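# Unload lathe shaft into bench rest, door shut

## Task

Take the turned shaft out of the lathe chuck and place it in the correct pocket of the bench rest (not every pocket fits this shaft), lying level with its thick end against the stop, and finish with the lathe door shut. Lower it softly and move it slowly whenever it touches the lathe, because a hard set-down or a quick scrape ruins it. Release it only at the bottom of a pocket; released off to one side, it slides and can land hard.

## Robot and tools

ROBOT. Two UR12e-style six-joint arms, left_arm and right_arm. Each carries a Robotiq 140 gripper whose fingers can fold. A part pinched within the outer quarter of the pads is squeezed at the commanded force. Deeper toward the palm, the fingers may wrap around it: thin parts can slip, and wide ones can be squeezed harder than asked. A fingertip pushed end-on into a surface folds easily, so contact may go unnoticed and the next grip can fail.

FRAME. All positions are in one scene frame, in metres. The origin is at table-top height, midway between the nominal bases. +z is up, +x points out over the table, and left_arm sits on the +y side. Real base placements: left_arm (-0.030, +0.558, +0.121), right_arm (+0.077, -0.635, +0.121). The lathe is behind the bases, toward -x, and its chuck faces +y. A part that drops into its chip pan is out of the work area. Gripper axes: the fingers point along +z and close along y. end_effector_position is the point between the pads when they are closed. The fingertips extend about 33 mm past that point.

ROW LAYOUT. Both motion tools use 18 numbers, each in [-1, 1]. The first nine are for left_arm and the next nine for right_arm. Each nine-number block is six joint offsets (shoulder pan, shoulder lift, elbow, wrist 1, wrist 2, wrist 3), then gripper position, force_limit and speed. Joint numbers are offsets from the arm's Joint targets as they stand when the call begins, not from the previous row. A value of 1.0 equals 1.481 rad for pan and lift, and 2.222 rad for the other four joints. To leave an arm in place, send 0 for its joints and repeat its last gripper numbers; a 0 in a gripper slot is a real command. Gripper position: +1 is fully open (140 mm), the pads touch near -0.8, and -1 closes until blocked. force_limit runs from about 14 N per pad at -1 to 58 N at +1. speed runs from about 30 mm/s at -1 to 250 mm/s at +1. Faster closing grips harder.

execute_actions(actions, cameras): actions holds one action object or is empty. An empty list returns the state plus all camera images. Action keys:
- rows: up to 15 rows, one per 1/30 s step.
- steps: 1 to 450, default 15. After the last row, the arm keeps heading for that row's target.
- until: stops the action early once a lathe field matches, e.g. {"lathe": {"door_state": "shut"}}. Numbers need a comparison such as [">=", 1].
- lathe: {"door": "open"/"shut"}, {"chuck": "clamp"/"open"}, or {"stop": true}.
cameras is a list of names or ["all"].

move(target, speed, blend, stop_force, zero, blocking, cameras): target is one row or a list of up to 15 rows. All offsets count from the same Joint targets. speed is the top joint speed in rad/s, 0.01 to 3.14, default 0.5. blend is a corner-rounding distance in rad. stop_force, 4 to 120 N, ends an arm's path when its wrist sensor feels that much push; use a low speed when relying on it. Leave stop_force out when pulling away from a contact. zero defaults to true and re-zeroes the sensor first. blocking=false returns early; use wait or stop before sending new commands. The result adds a "move:" line: done, off_target, moving, held or fault.

wait(seconds 0 to 10) lets the scene run. stop brakes a running move. zoom_image(camera, region [x0,y0,x1,y1], at most 504x504 px) enlarges part of the latest image from cam_high, cam_machine, cam_left_wrist or cam_right_wrist, each 896x504. zero_wrist_force(arm) tares that arm's sensor. read_manual returns licence texts. finished_scene(scene) ends the scene for good, so call it only when the goal holds without the robot.

RESULTS. Joint positions (rad), velocities (rad/s), Joint targets, torques, and wrist force/torque in the gripper's own axes. end_effector_position, quat_wxyz and velocities may be a few cm off. object_status: 0 moving; 1 blocked while opening; 2 blocked while closing, which is the sign of a grip; 3 reached target or pads met. position_measured is in counts: 3 open, about 139 is 60 mm, 230 pads meeting. Lathe fields:
- door_state: shut/open/between.
- chuck_state: open/clamped/closed_empty/between.
- seat_state: home means the part sits on all three stop steps. Believe it only while clamped.
Other result lines: "joint sent to its limit"; "joint command not followed" (the clearance check between arms stepped in); MOTOR HOT; fault lines.

ORDER. Open the door and wait until it reads open; the door does not stop for the arm. Grip the shaft firmly before opening the chuck, because open jaws let it tip off. Then pull it out slowly along the spindle axis (y) with no rubbing. Check which rest pocket fits, using the images and zoom. Lower the shaft level into the pocket bottom with its thick end at the stop. Set it down slowly, for example with a small stop_force, then release and back off. Shut the door last.

AVOID. Forces near 150 N or contact torques at the joint limits (elbow 136 N m, wrists 49.1 N m) cause a 10 s arm stop. Also avoid collisions or pinches between the arms, fast contact with the lathe or table, and dropping or flinging anything. Keep motors from overheating: don't hold loads at full stretch for long. Commands lag about 0.1 to 0.2 s, and large moves may need several calls.

Each tool is called after "Request:" by a JSON object that holds its "op" and its "data", one argument or row to a line.

## Session

Request:
{"op": "execute_actions", "data": {
  "actions": []
}}

Scene clock: 0.00 s.
left_arm: end_effector_position=(+0.7928, +0.4760, +0.3147) position_measured=3 object_status=3 end_effector_quat_wxyz=(+0.176, +0.639, -0.666, +0.342) | right_arm: end_effector_position=(+0.4447, -0.7257, +0.3542) position_measured=3 object_status=3 end_effector_quat_wxyz=(+0.368, +0.594, -0.529, +0.482)
Joint positions: left_arm=[-0.045 -1.249 1.941 -2.571 -2.309 -1.683] | right_arm=[0.187 -1.752 2.703 -2.57 -2.873 -1.545]
Joint velocities: within noise
Joint torques (N m): no reading
Wrist force (N): no reading
Wrist torque (N m): no reading
Wrist force, peak (N): no reading
Joint targets: left_arm=[-0.045 -1.249 1.941 -2.571 -2.309 -1.683] | right_arm=[0.187 -1.752 2.703 -2.570 -2.873 -1.545]
Tool commands: left_gripper/position=+1.0 left_gripper/force_limit=+1.0 left_gripper/speed=+1.0 right_gripper/position=+1.0 right_gripper/force_limit=+1.0 right_gripper/speed=+1.0
lathe: door_state=shut chuck_state=clamped seat_state=home

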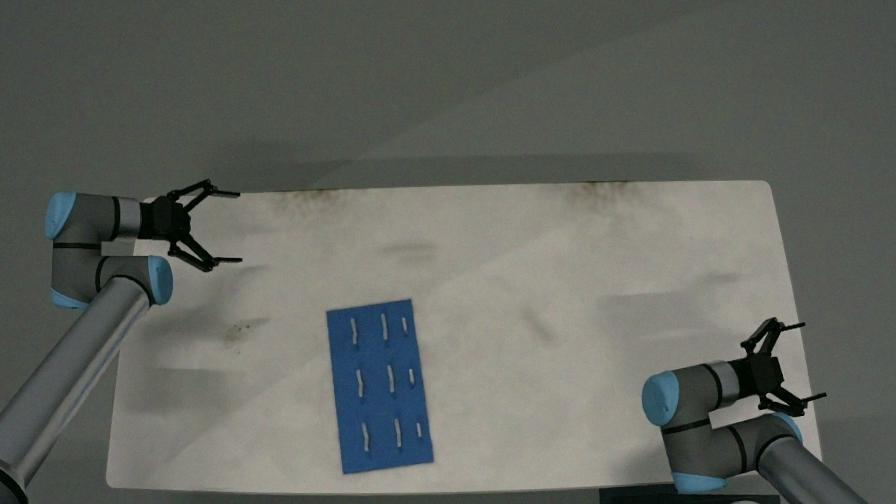

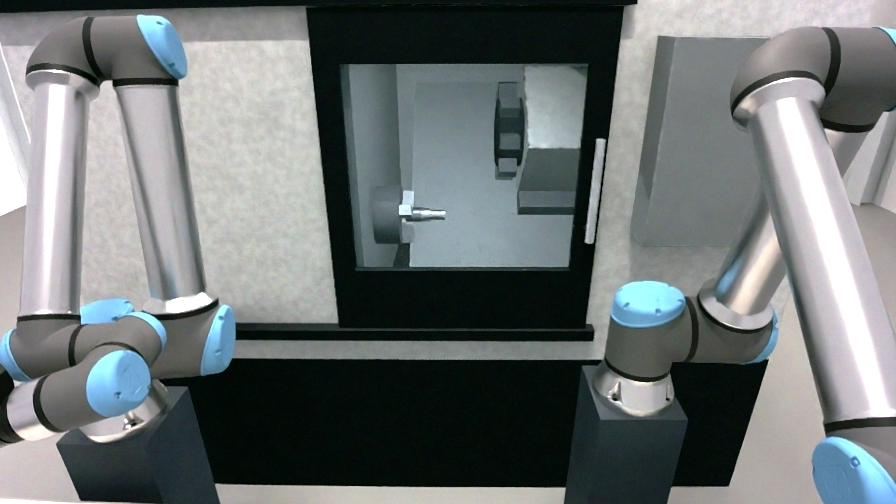

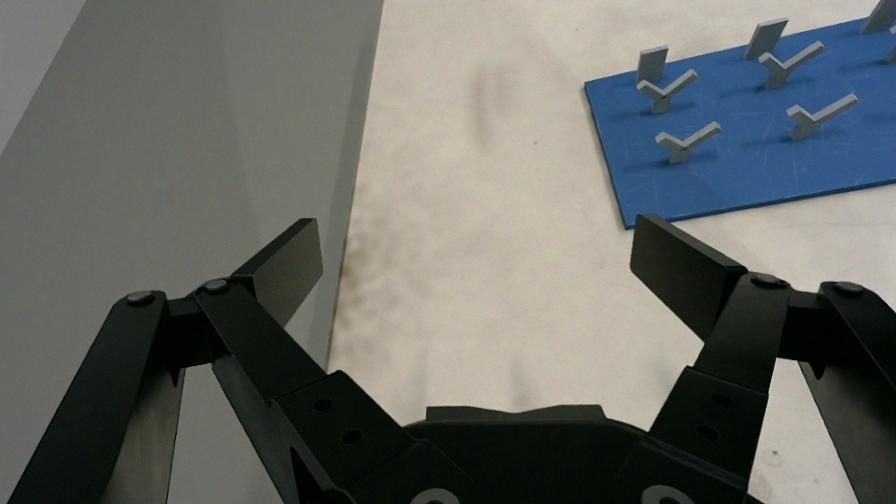

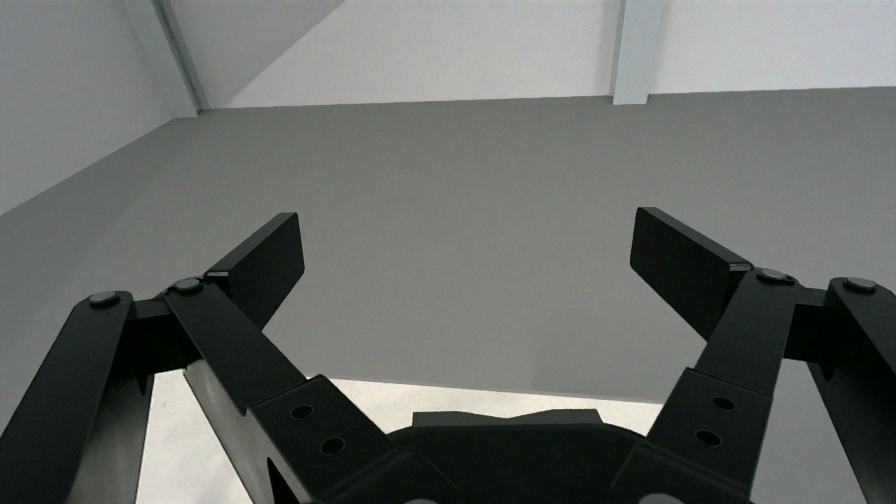

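Request:
{"op": "zoom_image", "data": {
  "camera": "cam_machine",
  "region": [330, 60, 610, 280]
}}

Request:
{"op": "zoom_image", "data": {
  "camera": "cam_high",
  "region": [310, 280, 450, 490]
}}

Request:
{"op": "zoom_image", "data": {
  "camera": "cam_left_wrist",
  "region": [560, 0, 896, 240]
}}

Request:
{"op": "execute_actions", "data": {
  "actions": [
    {"lathe":{"door":"open"},"steps":30}
  ]
}}

Scaled by 1.800 from the camera's 896x504 image, which has a finer 1280x720 frame.

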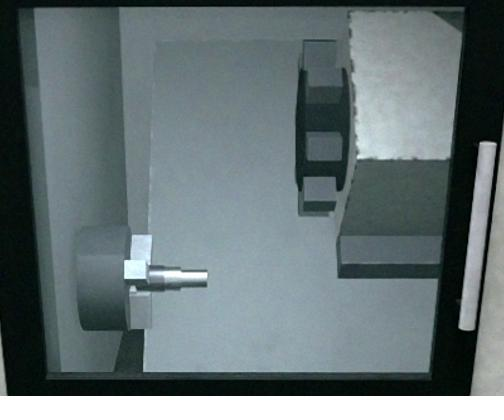

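Scaled by 2.400 from the camera's 896x504 image, which has a finer 1280x720 frame.

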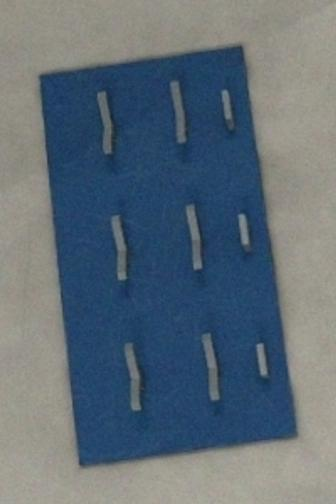

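Scaled by 1.500 from the camera's 896x504 image, which has a finer 1280x720 frame.

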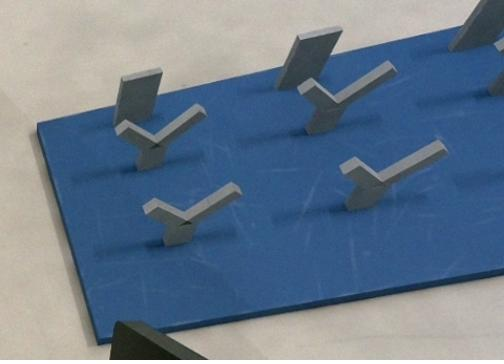

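Scene clock: 1.47 s.
left_arm: end_effector_position=(+0.7928, +0.4760, +0.3147) position_measured=3 object_status=3 end_effector_quat_wxyz=(+0.176, +0.639, -0.666, +0.342) | right_arm: end_effector_position=(+0.4447, -0.7257, +0.3542) position_measured=3 object_status=3 end_effector_quat_wxyz=(+0.368, +0.594, -0.529, +0.482)
Joint positions: left_arm=[-0.045 -1.249 1.941 -2.571 -2.309 -1.683] | right_arm=[0.187 -1.752 2.703 -2.57 -2.873 -1.545]
Joint torques (N m): left_arm=[1.19 -62.39 -45.63 -5.18 -1.74 0.31] | right_arm=[-0.01 -20.35 -31.73 -4.96 -3.18 0.68]
Wrist force (N): left_arm=[0.6 -0.2 -0.4] | right_arm=[-0.1 -0.2 0.0]
Wrist torque (N m): left_arm=[-0.04 -0.13 0.01] | right_arm=[-0.04 0.04 0.00]
Wrist force, peak (N): left_arm=[0.7 -0.6 -0.5] | right_arm=[0.3 -0.4 -0.3]
Joint targets: left_arm=[-0.045 -1.249 1.941 -2.571 -2.309 -1.683] | right_arm=[0.187 -1.752 2.703 -2.570 -2.873 -1.545]
Tool commands: left_gripper/position=+1.0 left_gripper/force_limit=+1.0 left_gripper/speed=+1.0 right_gripper/position=+1.0 right_gripper/force_limit=+1.0 right_gripper/speed=+1.0
lathe: door_state=between chuck_state=clamped seat_state=home

Request:
{"op": "execute_actions", "data": {
  "actions": [
    {"steps":200,"until":{"lathe":{"door_state":"open"}}}
  ],
  "cameras": ["cam_machine"]
}}

Request:
{"op": "zoom_image", "data": {
  "camera": "cam_machine",
  "region": [360, 150, 480, 260]
}}

Scene clock: 2.57 s.
left_arm: end_effector_position=(+0.7928, +0.4760, +0.3147) position_measured=3 object_status=3 end_effector_quat_wxyz=(+0.176, +0.639, -0.666, +0.342) | right_arm: end_effector_position=(+0.4447, -0.7257, +0.3542) position_measured=3 object_status=3 end_effector_quat_wxyz=(+0.368, +0.594, -0.529, +0.482)
Joint positions: left_arm=[-0.045 -1.249 1.941 -2.571 -2.309 -1.683] | right_arm=[0.187 -1.752 2.703 -2.57 -2.873 -1.545]
Joint torques (N m): left_arm=[0.56 -63.54 -45.58 -5.33 -1.73 -0.29] | right_arm=[0.58 -21.45 -32.47 -4.55 -3.42 0.33]
Wrist force (N): left_arm=[0.3 -0.3 -0.5] | right_arm=[-0.1 -0.5 -0.1]
Wrist torque (N m): left_arm=[-0.06 -0.07 0.01] | right_arm=[-0.10 0.03 0.00]
Wrist force, peak (N): left_arm=[0.7 -0.2 -0.7] | right_arm=[-0.3 -0.5 0.0]
Joint targets: left_arm=[-0.045 -1.249 1.941 -2.571 -2.309 -1.683] | right_arm=[0.187 -1.752 2.703 -2.570 -2.873 -1.545]
Tool commands: left_gripper/position=+1.0 left_gripper/force_limit=+1.0 left_gripper/speed=+1.0 right_gripper/position=+1.0 right_gripper/force_limit=+1.0 right_gripper/speed=+1.0
lathe: door_state=open chuck_state=clamped seat_state=home
Images, in order (width x height): cam_machine 896x504.

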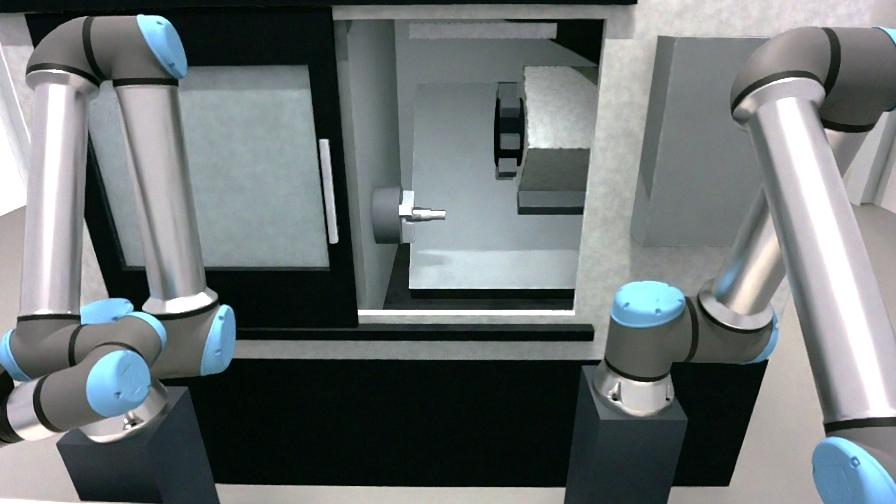

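Scaled by 4.200 from the camera's 896x504 image, which has a finer 1280x720 frame.

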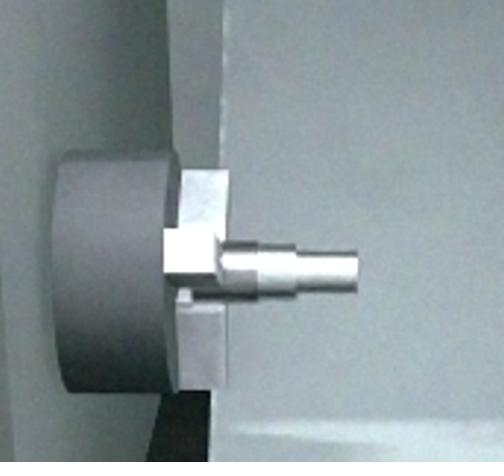

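Request:
{"op": "move", "data": {
  "target": [0.0787,-0.0749,0.2055,0.0477,-0.1364,0.1251,1,1,1,0,0,0,0,0,0,1,1,1],
  "speed": 0.6,
  "cameras": ["cam_left_wrist","cam_high"]
}}

Request:
{"op": "zoom_image", "data": {
  "camera": "cam_left_wrist",
  "region": [260, 50, 660, 275]
}}

Scene clock: 8.67 s.
left_arm: end_effector_position=(+0.4918, +0.4816, +0.2212) position_measured=3 object_status=3 end_effector_quat_wxyz=(+0.353, +0.612, -0.612, +0.354) end_effector_velocity=(-0.003, +0.000, -0.001) end_effector_angular_velocity=(-0.001, +0.003, +0.000) | right_arm: end_effector_position=(+0.4447, -0.7257, +0.3542) position_measured=3 object_status=3 end_effector_quat_wxyz=(+0.368, +0.594, -0.529, +0.482)
Joint positions: left_arm=[0.071 -1.36 2.397 -2.465 -2.612 -1.405] | right_arm=[0.187 -1.752 2.703 -2.57 -2.873 -1.545]
Joint velocities: left_arm=[0.001 -0.001 0.005 0.001 -0.001 0.002] | right_arm=[within noise]
Joint torques (N m): left_arm=[10.61 -51.9 -19.01 -2.8 -4.02 3.03] | right_arm=[-0.24 -19.98 -31.96 -4.43 -3.62 0.32]
Wrist force (N): left_arm=[0.3 0.4 0.3] | right_arm=[0.0 -0.4 -0.1]
Wrist torque (N m): left_arm=[0.02 -0.07 -0.10] | right_arm=[-0.09 0.01 0.00]
Wrist force, peak (N): left_arm=[-1.7 3.9 0.1] | right_arm=[0.4 -0.6 0.1]
Joint targets: left_arm=[0.071 -1.360 2.397 -2.465 -2.612 -1.405] | right_arm=[0.187 -1.752 2.703 -2.570 -2.873 -1.545]
lathe: door_state=open chuck_state=clamped seat_state=home
move: done
Images, in order (width x height): cam_high 896x504, cam_left_wrist 896x504.

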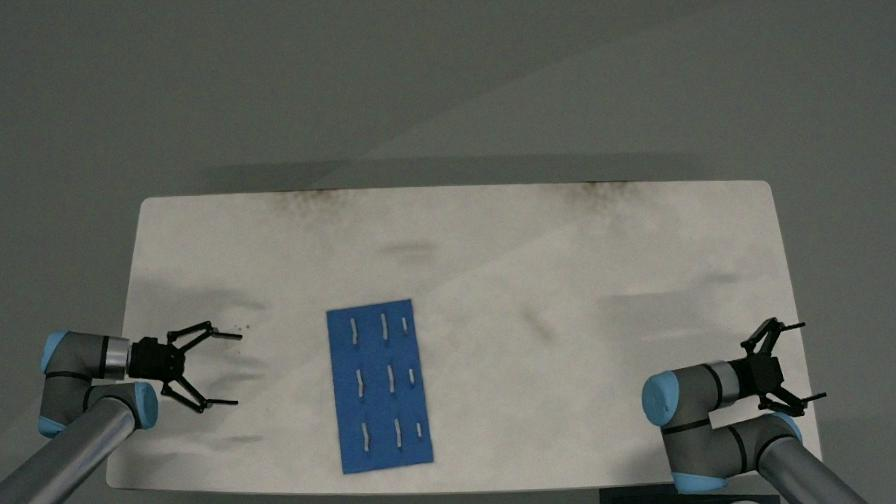

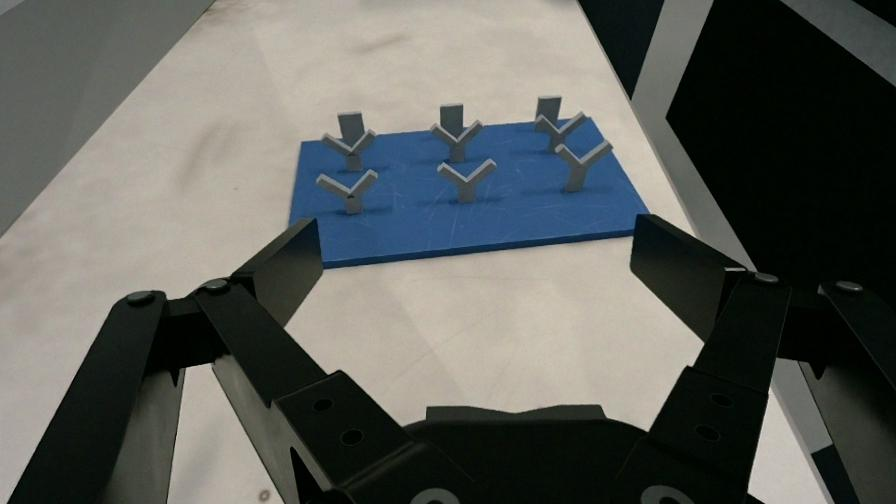

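Scaled by 1.260 from the camera's 896x504 image, which has a finer 1280x720 frame.

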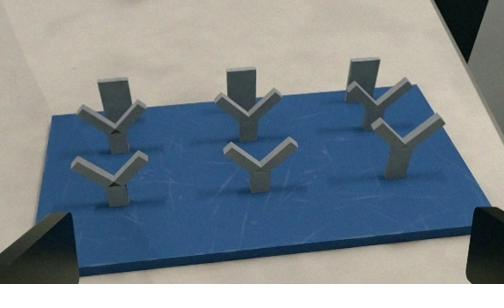

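Great view. Zoom tight.

Request:
{"op": "zoom_image", "data": {
  "camera": "cam_left_wrist",
  "region": [290, 90, 470, 220]
}}

Request:
{"op": "zoom_image", "data": {
  "camera": "cam_left_wrist",
  "region": [460, 80, 640, 210]
}}

Request:
{"op": "zoom_image", "data": {
  "camera": "cam_left_wrist",
  "region": [400, 80, 520, 220]
}}

Scaled by 2.800 from the camera's 896x504 image, which has a finer 1280x720 frame.

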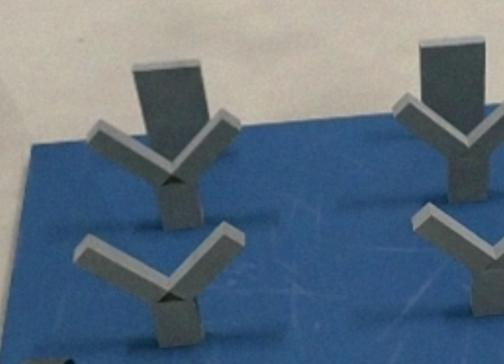

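Scaled by 2.800 from the camera's 896x504 image, which has a finer 1280x720 frame.

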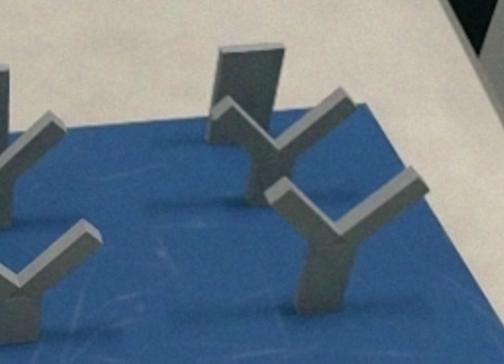

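Scaled by 3.600 from the camera's 896x504 image, which has a finer 1280x720 frame.

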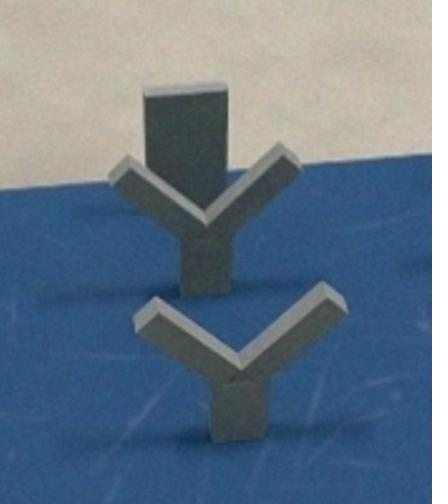

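Request:
{"op": "move", "data": {
  "target": [-1.0476,0.0695,-0.0266,-0.7912,-0.2849,-0.0747,1,1,1,0,0,0,0,0,0,1,1,1],
  "speed": 0.8,
  "cameras": ["cam_left_wrist","cam_machine","cam_high"]
}}

every number of target must lie in its column's range; nothing of the call was run
Scene clock: 11.13 s.
left_arm: end_effector_position=(+0.4916, +0.4816, +0.2212) position_measured=3 object_status=3 end_effector_quat_wxyz=(+0.353, +0.612, -0.612, +0.354) | right_arm: end_effector_position=(+0.4447, -0.7257, +0.3542) position_measured=3 object_status=3 end_effector_quat_wxyz=(+0.368, +0.594, -0.529, +0.482)
Joint positions: left_arm=[0.071 -1.36 2.397 -2.465 -2.612 -1.405] | right_arm=[0.187 -1.752 2.703 -2.57 -2.873 -1.545]
Joint torques (N m): left_arm=[9.44 -54.81 -18.23 -2.36 -4.41 3.53] | right_arm=[-2.42 -19.7 -32.36 -4.48 -3.23 0.44]
Wrist force (N): left_arm=[0.0 0.7 0.1] | right_arm=[0.0 -0.1 -0.4]
Wrist torque (N m): left_arm=[0.09 0.00 -0.09] | right_arm=[-0.04 0.04 0.00]
Wrist force, peak (N): left_arm=[0.0 0.9 0.6] | right_arm=[-0.1 -0.6 0.0]
Joint targets: left_arm=[0.071 -1.360 2.397 -2.465 -2.612 -1.405] | right_arm=[0.187 -1.752 2.703 -2.570 -2.873 -1.545]
Tool commands: left_gripper/position=+1.0 left_gripper/force_limit=+1.0 left_gripper/speed=+1.0 right_gripper/position=+1.0 right_gripper/force_limit=+1.0 right_gripper/speed=+1.0
lathe: door_state=open chuck_state=clamped seat_state=home

Request:
{"op": "move", "data": {
  "target": [-1.0,0.0695,-0.0266,-0.7912,-0.2849,-0.0747,1,1,1,0,0,0,0,0,0,1,1,1],
  "speed": 0.8,
  "cameras": ["cam_left_wrist","cam_machine","cam_high"]
}}

Scene clock: 13.40 s.
left_arm: end_effector_position=(+0.2622, +0.0503, +0.4451) position_measured=3 object_status=3 end_effector_quat_wxyz=(-0.404, -0.002, +0.744, -0.532) | right_arm: end_effector_position=(+0.4447, -0.7257, +0.3542) position_measured=3 object_status=3 end_effector_quat_wxyz=(+0.368, +0.594, -0.529, +0.482)
Joint positions: left_arm=[-0.782 -1.301 2.363 -3.476 -2.978 -1.501] | right_arm=[0.187 -1.752 2.703 -2.57 -2.873 -1.545]
Joint torques (N m): left_arm=[6.43 -54.33 -17.2 -1.06 0.03 3.79] | right_arm=[-0.7 -21.26 -32.85 -4.68 -3.24 0.3]
Wrist force (N): left_arm=[0.7 -2.8 1.6] | right_arm=[-0.2 -0.3 0.0]
Wrist torque (N m): left_arm=[-0.47 -0.37 -0.33] | right_arm=[-0.07 0.05 0.00]
Wrist force, peak (N): left_arm=[6.2 -3.7 16.2] | right_arm=[-0.2 -0.5 -0.2]
Joint targets: left_arm=[-0.781 -1.301 2.363 -3.475 -2.978 -1.501] | right_arm=[0.187 -1.752 2.703 -2.570 -2.873 -1.545]
lathe: door_state=open chuck_state=clamped seat_state=home
move: held (left_arm; a check stopped the path); limits=held; left_arm: the wrist 1 is farthest, 0.747 rad from its target
joint command not followed: on one or more control steps a check withheld the commanded joint targets of the left arm, and it was not sent them on those steps.
cause: the commanded joint targets, or the way to them, would bring two parts of the arm too close to each other (its gripper and another part of the arm, with joints 4 (wrist 1) to 6 (wrist 3) between them, 15 mm apart when it was first held).
Images, in order (width x height): cam_high 896x504, cam_machine 896x504, cam_left_wrist 896x504.

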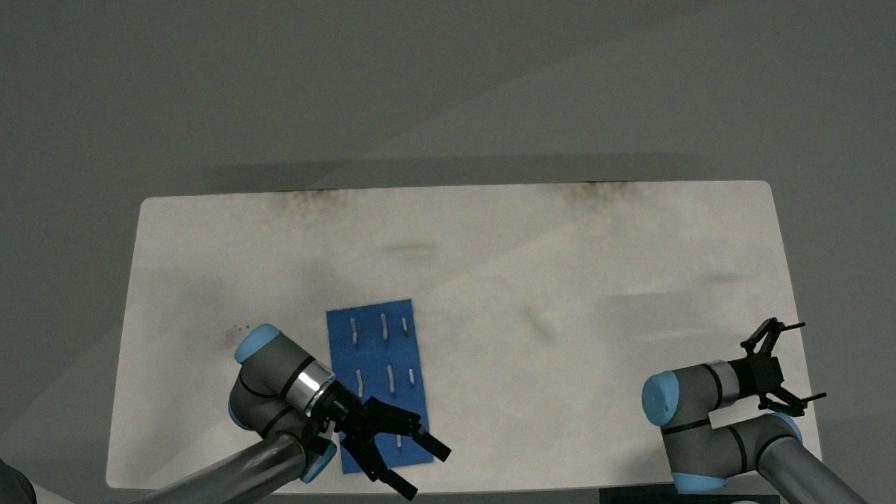

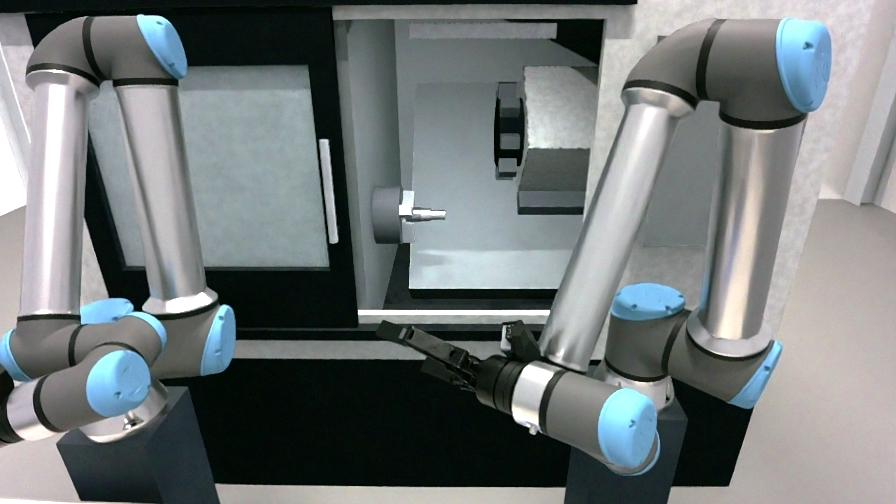

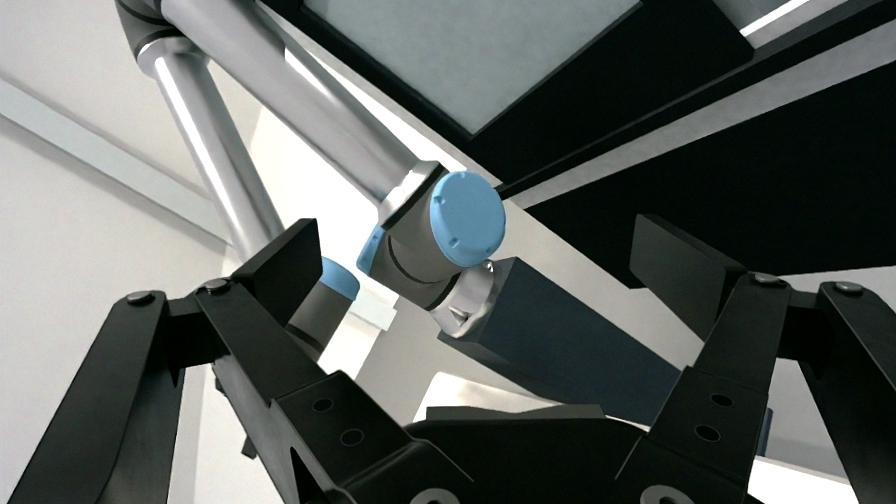

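Request:
{"op": "move", "data": {
  "target": [
    [0.497,0.0351,-0.19,0.4068,0.3011,-0.0819,1,1,1,0,0,0,0,0,0,1,1,1],
    [0.497,0.0351,-0.19,0.4068,0.3011,-0.0819,1,1,1,0.549,0.3727,-0.4514,0.225,0.586,0.6953,1,1,1]
  ],
  "speed": 0.8,
  "blend": [0.2,0]
}}

Request:
{"op": "execute_actions", "data": {
  "actions": []
}}

Scene clock: 19.00 s.
left_arm: end_effector_position=(+0.7929, +0.4761, +0.3141) position_measured=3 object_status=3 end_effector_quat_wxyz=(+0.176, +0.639, -0.666, +0.342) | right_arm: end_effector_position=(+0.3926, +0.1652, +0.2574) position_measured=3 object_status=3 end_effector_quat_wxyz=(-0.001, -0.476, +0.879, -0.001)
Joint positions: left_arm=[-0.045 -1.249 1.941 -2.572 -2.309 -1.683] | right_arm=[1 -1.2 1.701 -2.07 -1.571 0]
Joint torques (N m): left_arm=[9.37 -53.55 -57.33 -3.3 0.33 -3.16] | right_arm=[15.99 -70.02 -59.06 -0.84 2.09 3.77]
Wrist force (N): left_arm=[0.3 0.1 -0.3] | right_arm=[2.3 0.0 3.3]
Wrist torque (N m): left_arm=[0.02 -0.08 0.17] | right_arm=[0.03 -0.65 0.05]
Wrist force, peak (N): left_arm=[3.0 -1.3 3.9] | right_arm=[0.9 3.8 3.0]
Joint targets: left_arm=[-0.045 -1.249 1.941 -2.572 -2.309 -1.683] | right_arm=[1.000 -1.200 1.700 -2.070 -1.571 0.000]
lathe: door_state=open chuck_state=clamped seat_state=home
move: done

Scene clock: 19.00 s.
left_arm: end_effector_position=(+0.7929, +0.4761, +0.3141) position_measured=3 object_status=3 end_effector_quat_wxyz=(+0.176, +0.639, -0.666, +0.342) | right_arm: end_effector_position=(+0.3926, +0.1652, +0.2574) position_measured=3 object_status=3 end_effector_quat_wxyz=(-0.001, -0.476, +0.879, -0.001)
Joint positions: left_arm=[-0.045 -1.249 1.941 -2.572 -2.309 -1.683] | right_arm=[1 -1.2 1.701 -2.07 -1.571 0]
Joint velocities: within noise
Joint torques (N m): left_arm=[9.37 -53.55 -57.33 -3.3 0.33 -3.16] | right_arm=[15.99 -70.02 -59.06 -0.84 2.09 3.77]
Wrist force (N): left_arm=[0.3 0.1 -0.3] | right_arm=[2.3 0.0 3.3]
Wrist torque (N m): left_arm=[0.02 -0.08 0.17] | right_arm=[0.03 -0.65 0.05]
Wrist force, peak (N): left_arm=[0.3 0.1 -0.3] | right_arm=[2.3 0.0 3.3]
Joint targets: left_arm=[-0.045 -1.249 1.941 -2.572 -2.309 -1.683] | right_arm=[1.000 -1.200 1.700 -2.070 -1.571 0.000]
Tool commands: left_gripper/position=+1.0 left_gripper/force_limit=+1.0 left_gripper/speed=+1.0 right_gripper/position=+1.0 right_gripper/force_limit=+1.0 right_gripper/speed=+1.0
lathe: door_state=open chuck_state=clamped seat_state=home

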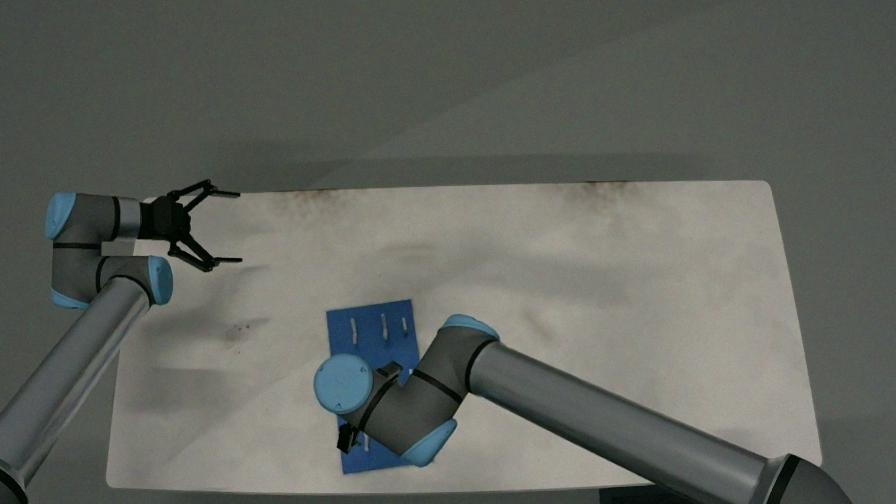

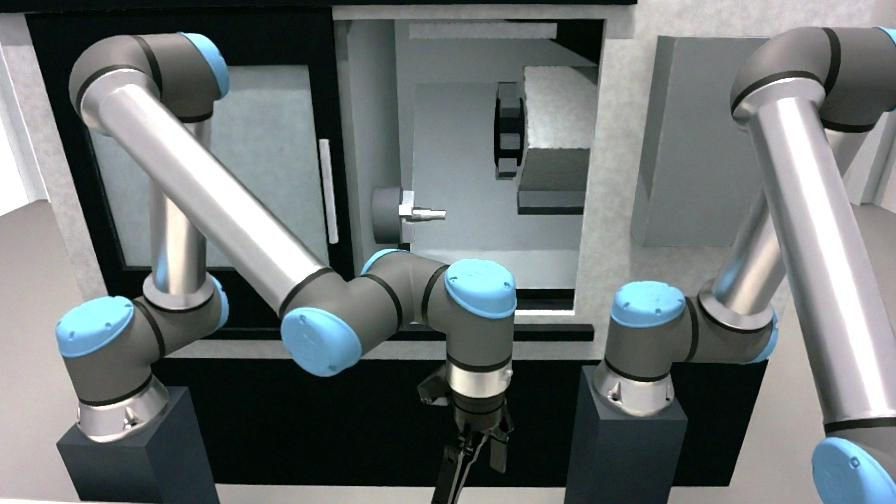

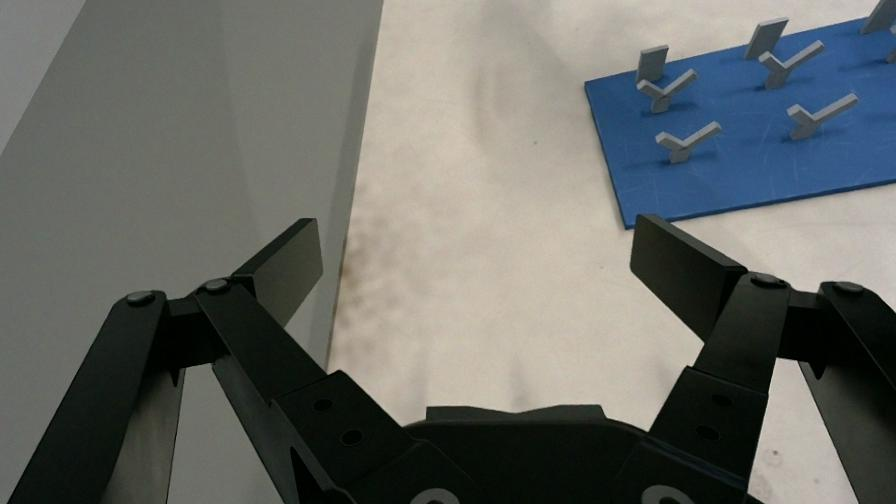

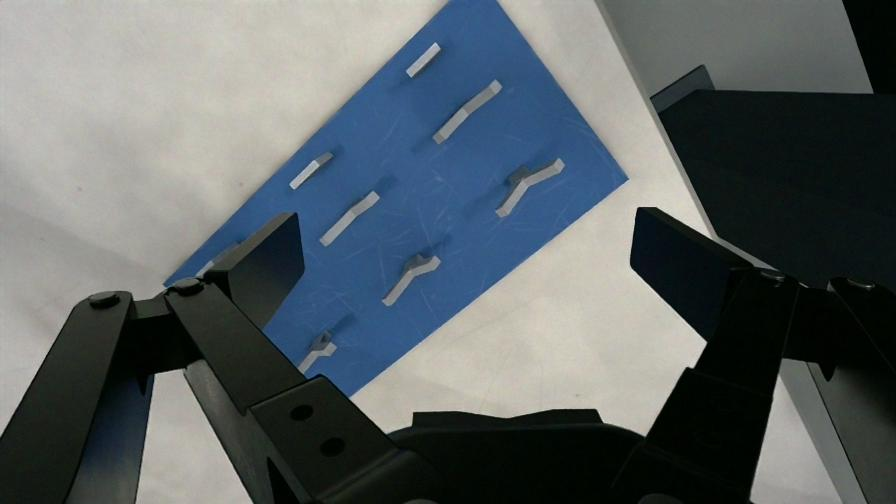

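Request:
{"op": "move", "data": {
  "target": [0,0,0,0,0,0,1,1,1,0.102,0.0098,-0.0014,0.7014,0.5144,0.707,1,1,1],
  "speed": 0.7,
  "cameras": ["cam_right_wrist","cam_machine"]
}}

Scene clock: 22.13 s.
left_arm: end_effector_position=(+0.7929, +0.4761, +0.3141) position_measured=3 object_status=3 end_effector_quat_wxyz=(+0.176, +0.639, -0.666, +0.342) | right_arm: end_effector_position=(-0.1196, +0.0994, +0.4694) position_measured=3 object_status=3 end_effector_quat_wxyz=(+0.500, -0.500, -0.500, +0.500)
Joint positions: left_arm=[-0.045 -1.249 1.941 -2.572 -2.309 -1.683] | right_arm=[1.151 -1.185 1.697 -0.512 -0.428 1.571]
Joint torques (N m): left_arm=[10.05 -49.5 -57.93 -3.64 -0.01 -3.16] | right_arm=[14.81 -64.18 -52.82 5.27 2.09 3.73]
Wrist force (N): left_arm=[0.6 -0.1 -0.5] | right_arm=[4.0 2.5 -0.9]
Wrist torque (N m): left_arm=[-0.02 -0.14 0.17] | right_arm=[0.73 -0.89 -0.10]
Wrist force, peak (N): left_arm=[0.7 -0.5 -0.7] | right_arm=[4.4 2.6 -1.2]
Joint targets: left_arm=[-0.045 -1.249 1.941 -2.572 -2.309 -1.683] | right_arm=[1.151 -1.185 1.697 -0.511 -0.428 1.571]
lathe: door_state=open chuck_state=clamped seat_state=home
move: done
Images, in order (width x height): cam_machine 896x504, cam_right_wrist 896x504.

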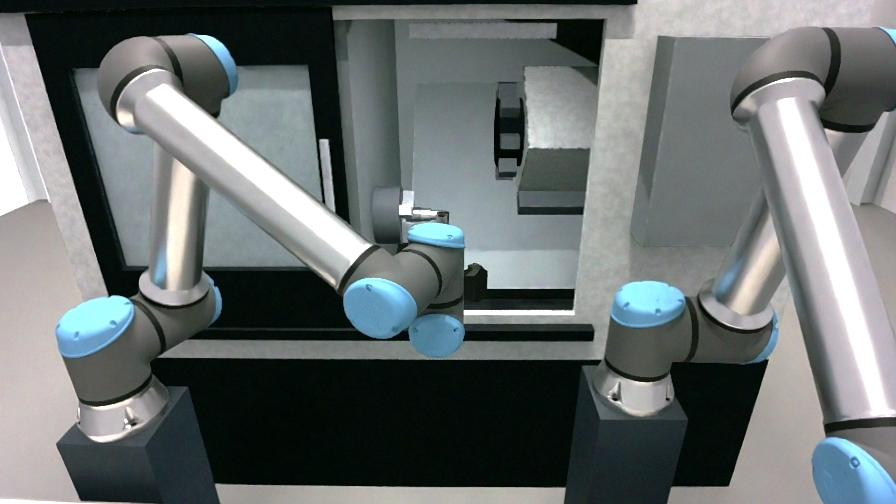

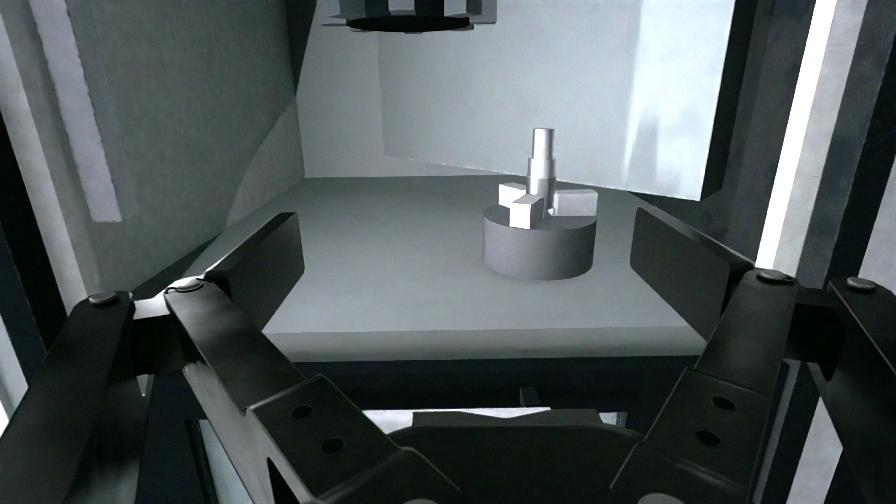

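Request:
{"op": "move", "data": {
  "target": [0,0,0,0,0,0,1,1,1,0.133,0.0493,0.045,-0.0779,0.0891,0,1,1,1],
  "speed": 0.3,
  "cameras": ["cam_right_wrist","cam_machine"]
}}

Request:
{"op": "zoom_image", "data": {
  "camera": "cam_right_wrist",
  "region": [360, 20, 560, 220]
}}

Scene clock: 23.87 s.
left_arm: end_effector_position=(+0.7929, +0.4761, +0.3141) position_measured=3 object_status=3 end_effector_quat_wxyz=(+0.176, +0.639, -0.666, +0.342) | right_arm: end_effector_position=(-0.2695, +0.0992, +0.3696) position_measured=3 object_status=3 end_effector_quat_wxyz=(+0.500, -0.500, -0.500, +0.500)
Joint positions: left_arm=[-0.045 -1.249 1.941 -2.572 -2.309 -1.683] | right_arm=[1.348 -1.113 1.797 -0.684 -0.23 1.571]
Joint torques (N m): left_arm=[11.8 -54.73 -58.86 -3.77 0.02 -3.16] | right_arm=[15.29 -67.56 -22.66 -2.42 2 3.27]
Wrist force (N): left_arm=[0.6 -0.3 -0.4] | right_arm=[4.3 2.2 -1.1]
Wrist torque (N m): left_arm=[-0.07 -0.14 0.18] | right_arm=[0.63 -0.95 -0.08]
Wrist force, peak (N): left_arm=[0.8 -0.2 -0.5] | right_arm=[4.0 3.6 1.3]
Joint targets: left_arm=[-0.045 -1.249 1.941 -2.572 -2.309 -1.683] | right_arm=[1.348 -1.112 1.797 -0.684 -0.230 1.571]
lathe: door_state=open chuck_state=clamped seat_state=home
move: done
Images, in order (width x height): cam_machine 896x504, cam_right_wrist 896x504.

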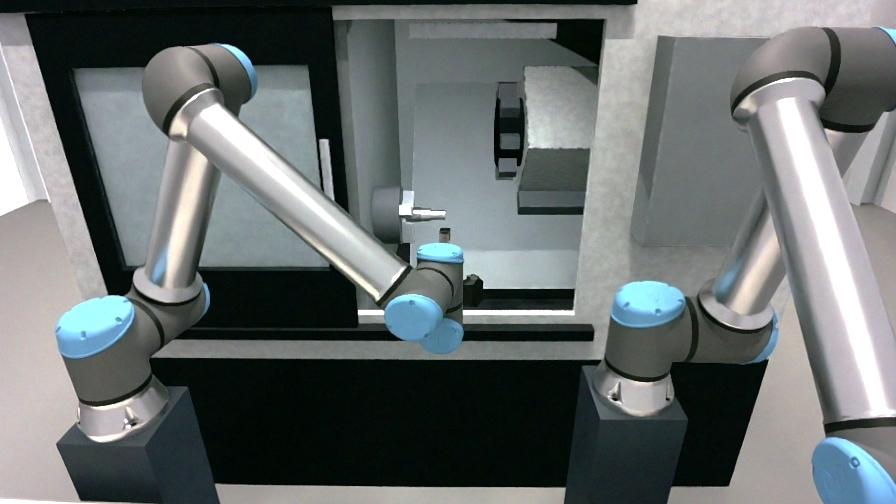

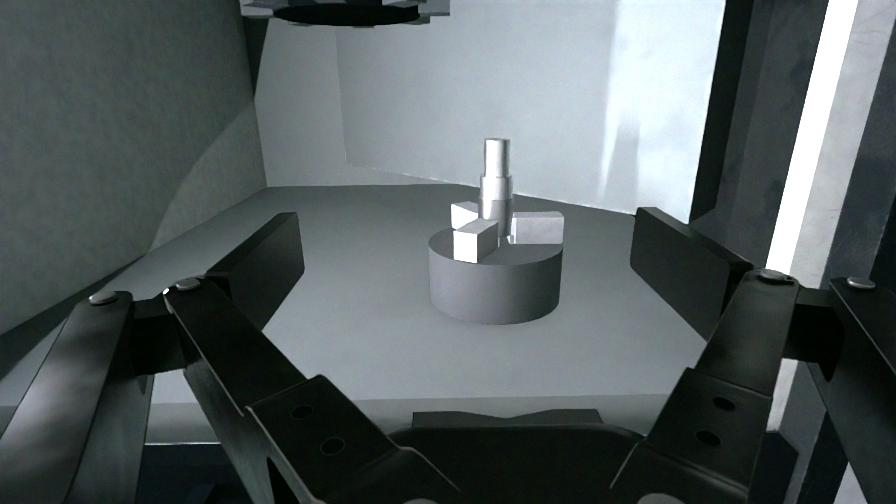

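Scaled by 2.520 from the camera's 896x504 image, which has a finer 1280x720 frame.

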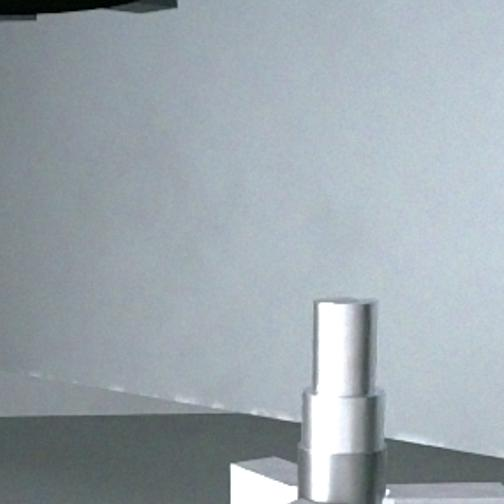

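Request:
{"op": "move", "data": {
  "target": [0,0,0,0,0,0,1,1,1,0.3187,0.0425,0.0241,-0.0531,0.212,0,1,1,1],
  "speed": 0.3,
  "cameras": ["cam_right_wrist","cam_machine"]
}}

Request:
{"op": "zoom_image", "data": {
  "camera": "cam_right_wrist",
  "region": [320, 60, 620, 300]
}}

Scene clock: 28.67 s.
left_arm: end_effector_position=(+0.7929, +0.4761, +0.3141) position_measured=3 object_status=3 end_effector_quat_wxyz=(+0.176, +0.639, -0.666, +0.342) | right_arm: end_effector_position=(-0.6003, +0.0051, +0.3024) position_measured=3 object_status=3 end_effector_quat_wxyz=(+0.500, -0.500, -0.500, +0.500)
Joint positions: left_arm=[-0.045 -1.249 1.941 -2.572 -2.309 -1.683] | right_arm=[1.82 -1.049 1.851 -0.802 0.241 1.571]
Joint torques (N m): left_arm=[12.62 -53.79 -57.45 -3.38 0.2 -3.46] | right_arm=[11.42 -70.67 -19.82 -4 1.93 3.39]
Wrist force (N): left_arm=[0.5 -0.1 -0.7] | right_arm=[4.1 2.2 -0.8]
Wrist torque (N m): left_arm=[-0.02 -0.12 0.17] | right_arm=[0.63 -0.92 -0.08]
Wrist force, peak (N): left_arm=[0.9 -0.3 -0.6] | right_arm=[4.2 1.3 -3.4]
Joint targets: left_arm=[-0.045 -1.249 1.941 -2.572 -2.309 -1.683] | right_arm=[1.820 -1.049 1.851 -0.802 0.241 1.571]
lathe: door_state=open chuck_state=clamped seat_state=home
move: done
Images, in order (width x height): cam_machine 896x504, cam_right_wrist 896x504.

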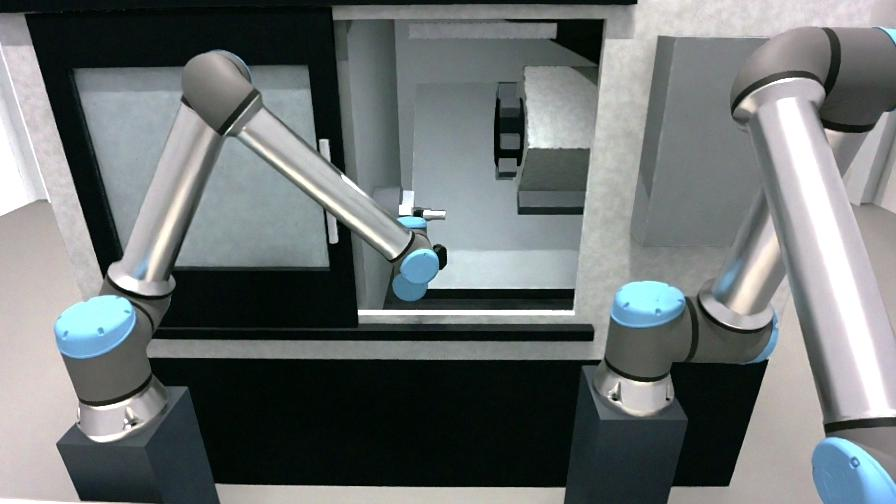

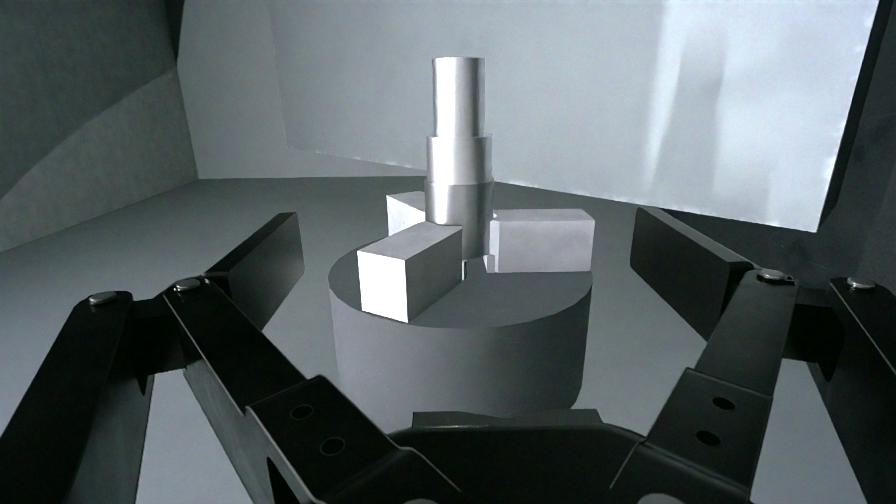

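Scaled by 1.680 from the camera's 896x504 image, which has a finer 1280x720 frame.

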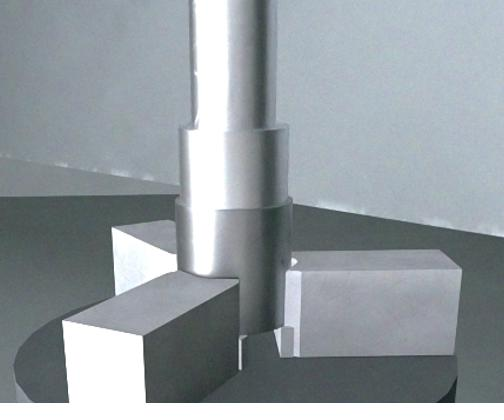

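Request:
{"op": "move", "data": {
  "target": [0,0,0,0,0,0,1,1,1,0.1033,0.0533,-0.0652,0.0297,0.0689,0,1,1,1],
  "speed": 0.15,
  "cameras": ["cam_right_wrist"]
}}

Request:
{"op": "zoom_image", "data": {
  "camera": "cam_right_wrist",
  "region": [300, 0, 640, 300]
}}

Scene clock: 31.23 s.
left_arm: end_effector_position=(+0.7929, +0.4761, +0.3141) position_measured=3 object_status=3 end_effector_quat_wxyz=(+0.176, +0.639, -0.666, +0.342) | right_arm: end_effector_position=(-0.7198, +0.0081, +0.3037) position_measured=3 object_status=3 end_effector_quat_wxyz=(+0.500, -0.500, -0.500, +0.500)
Joint positions: left_arm=[-0.045 -1.249 1.941 -2.572 -2.309 -1.683] | right_arm=[1.973 -0.971 1.706 -0.737 0.394 1.571]
Joint torques (N m): left_arm=[11.09 -51.27 -56.87 -3.44 -0.05 -2.73] | right_arm=[13.05 -79.17 -49.18 2.65 2.26 3.16]
Wrist force (N): left_arm=[0.4 0.1 -0.2] | right_arm=[3.9 2.2 -0.8]
Wrist torque (N m): left_arm=[0.03 -0.08 0.17] | right_arm=[0.64 -0.83 -0.06]
Wrist force, peak (N): left_arm=[0.7 0.0 -0.9] | right_arm=[4.4 2.4 -0.5]
Joint targets: left_arm=[-0.045 -1.249 1.941 -2.572 -2.309 -1.683] | right_arm=[1.974 -0.970 1.706 -0.736 0.394 1.571]
lathe: door_state=open chuck_state=clamped seat_state=home
move: done
Images, in order (width x height): cam_right_wrist 896x504.

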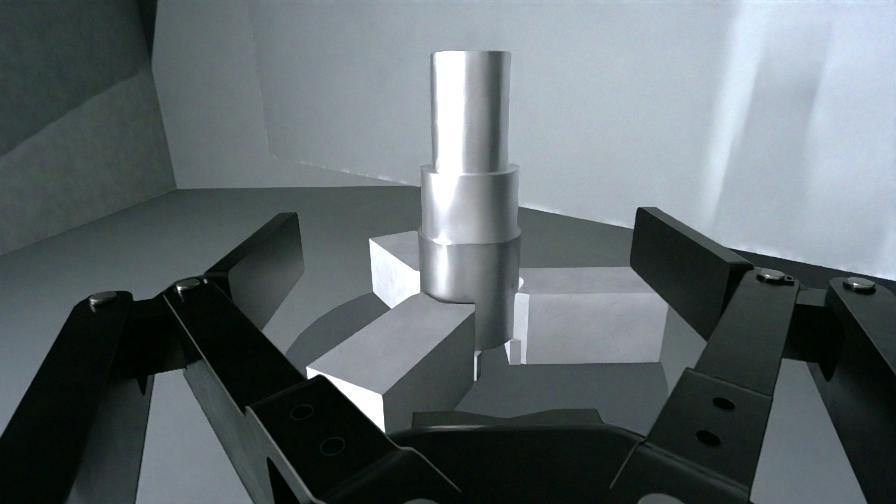

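Scaled by 1.482 from the camera's 896x504 image, which has a finer 1280x720 frame.

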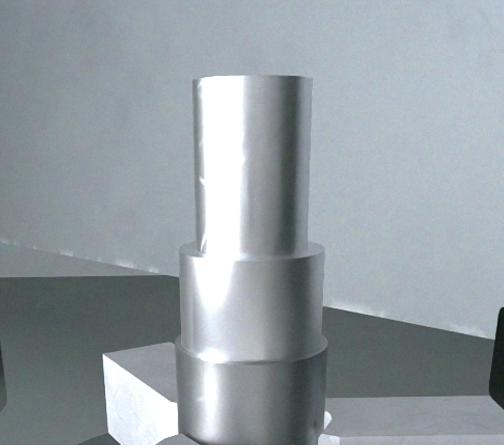

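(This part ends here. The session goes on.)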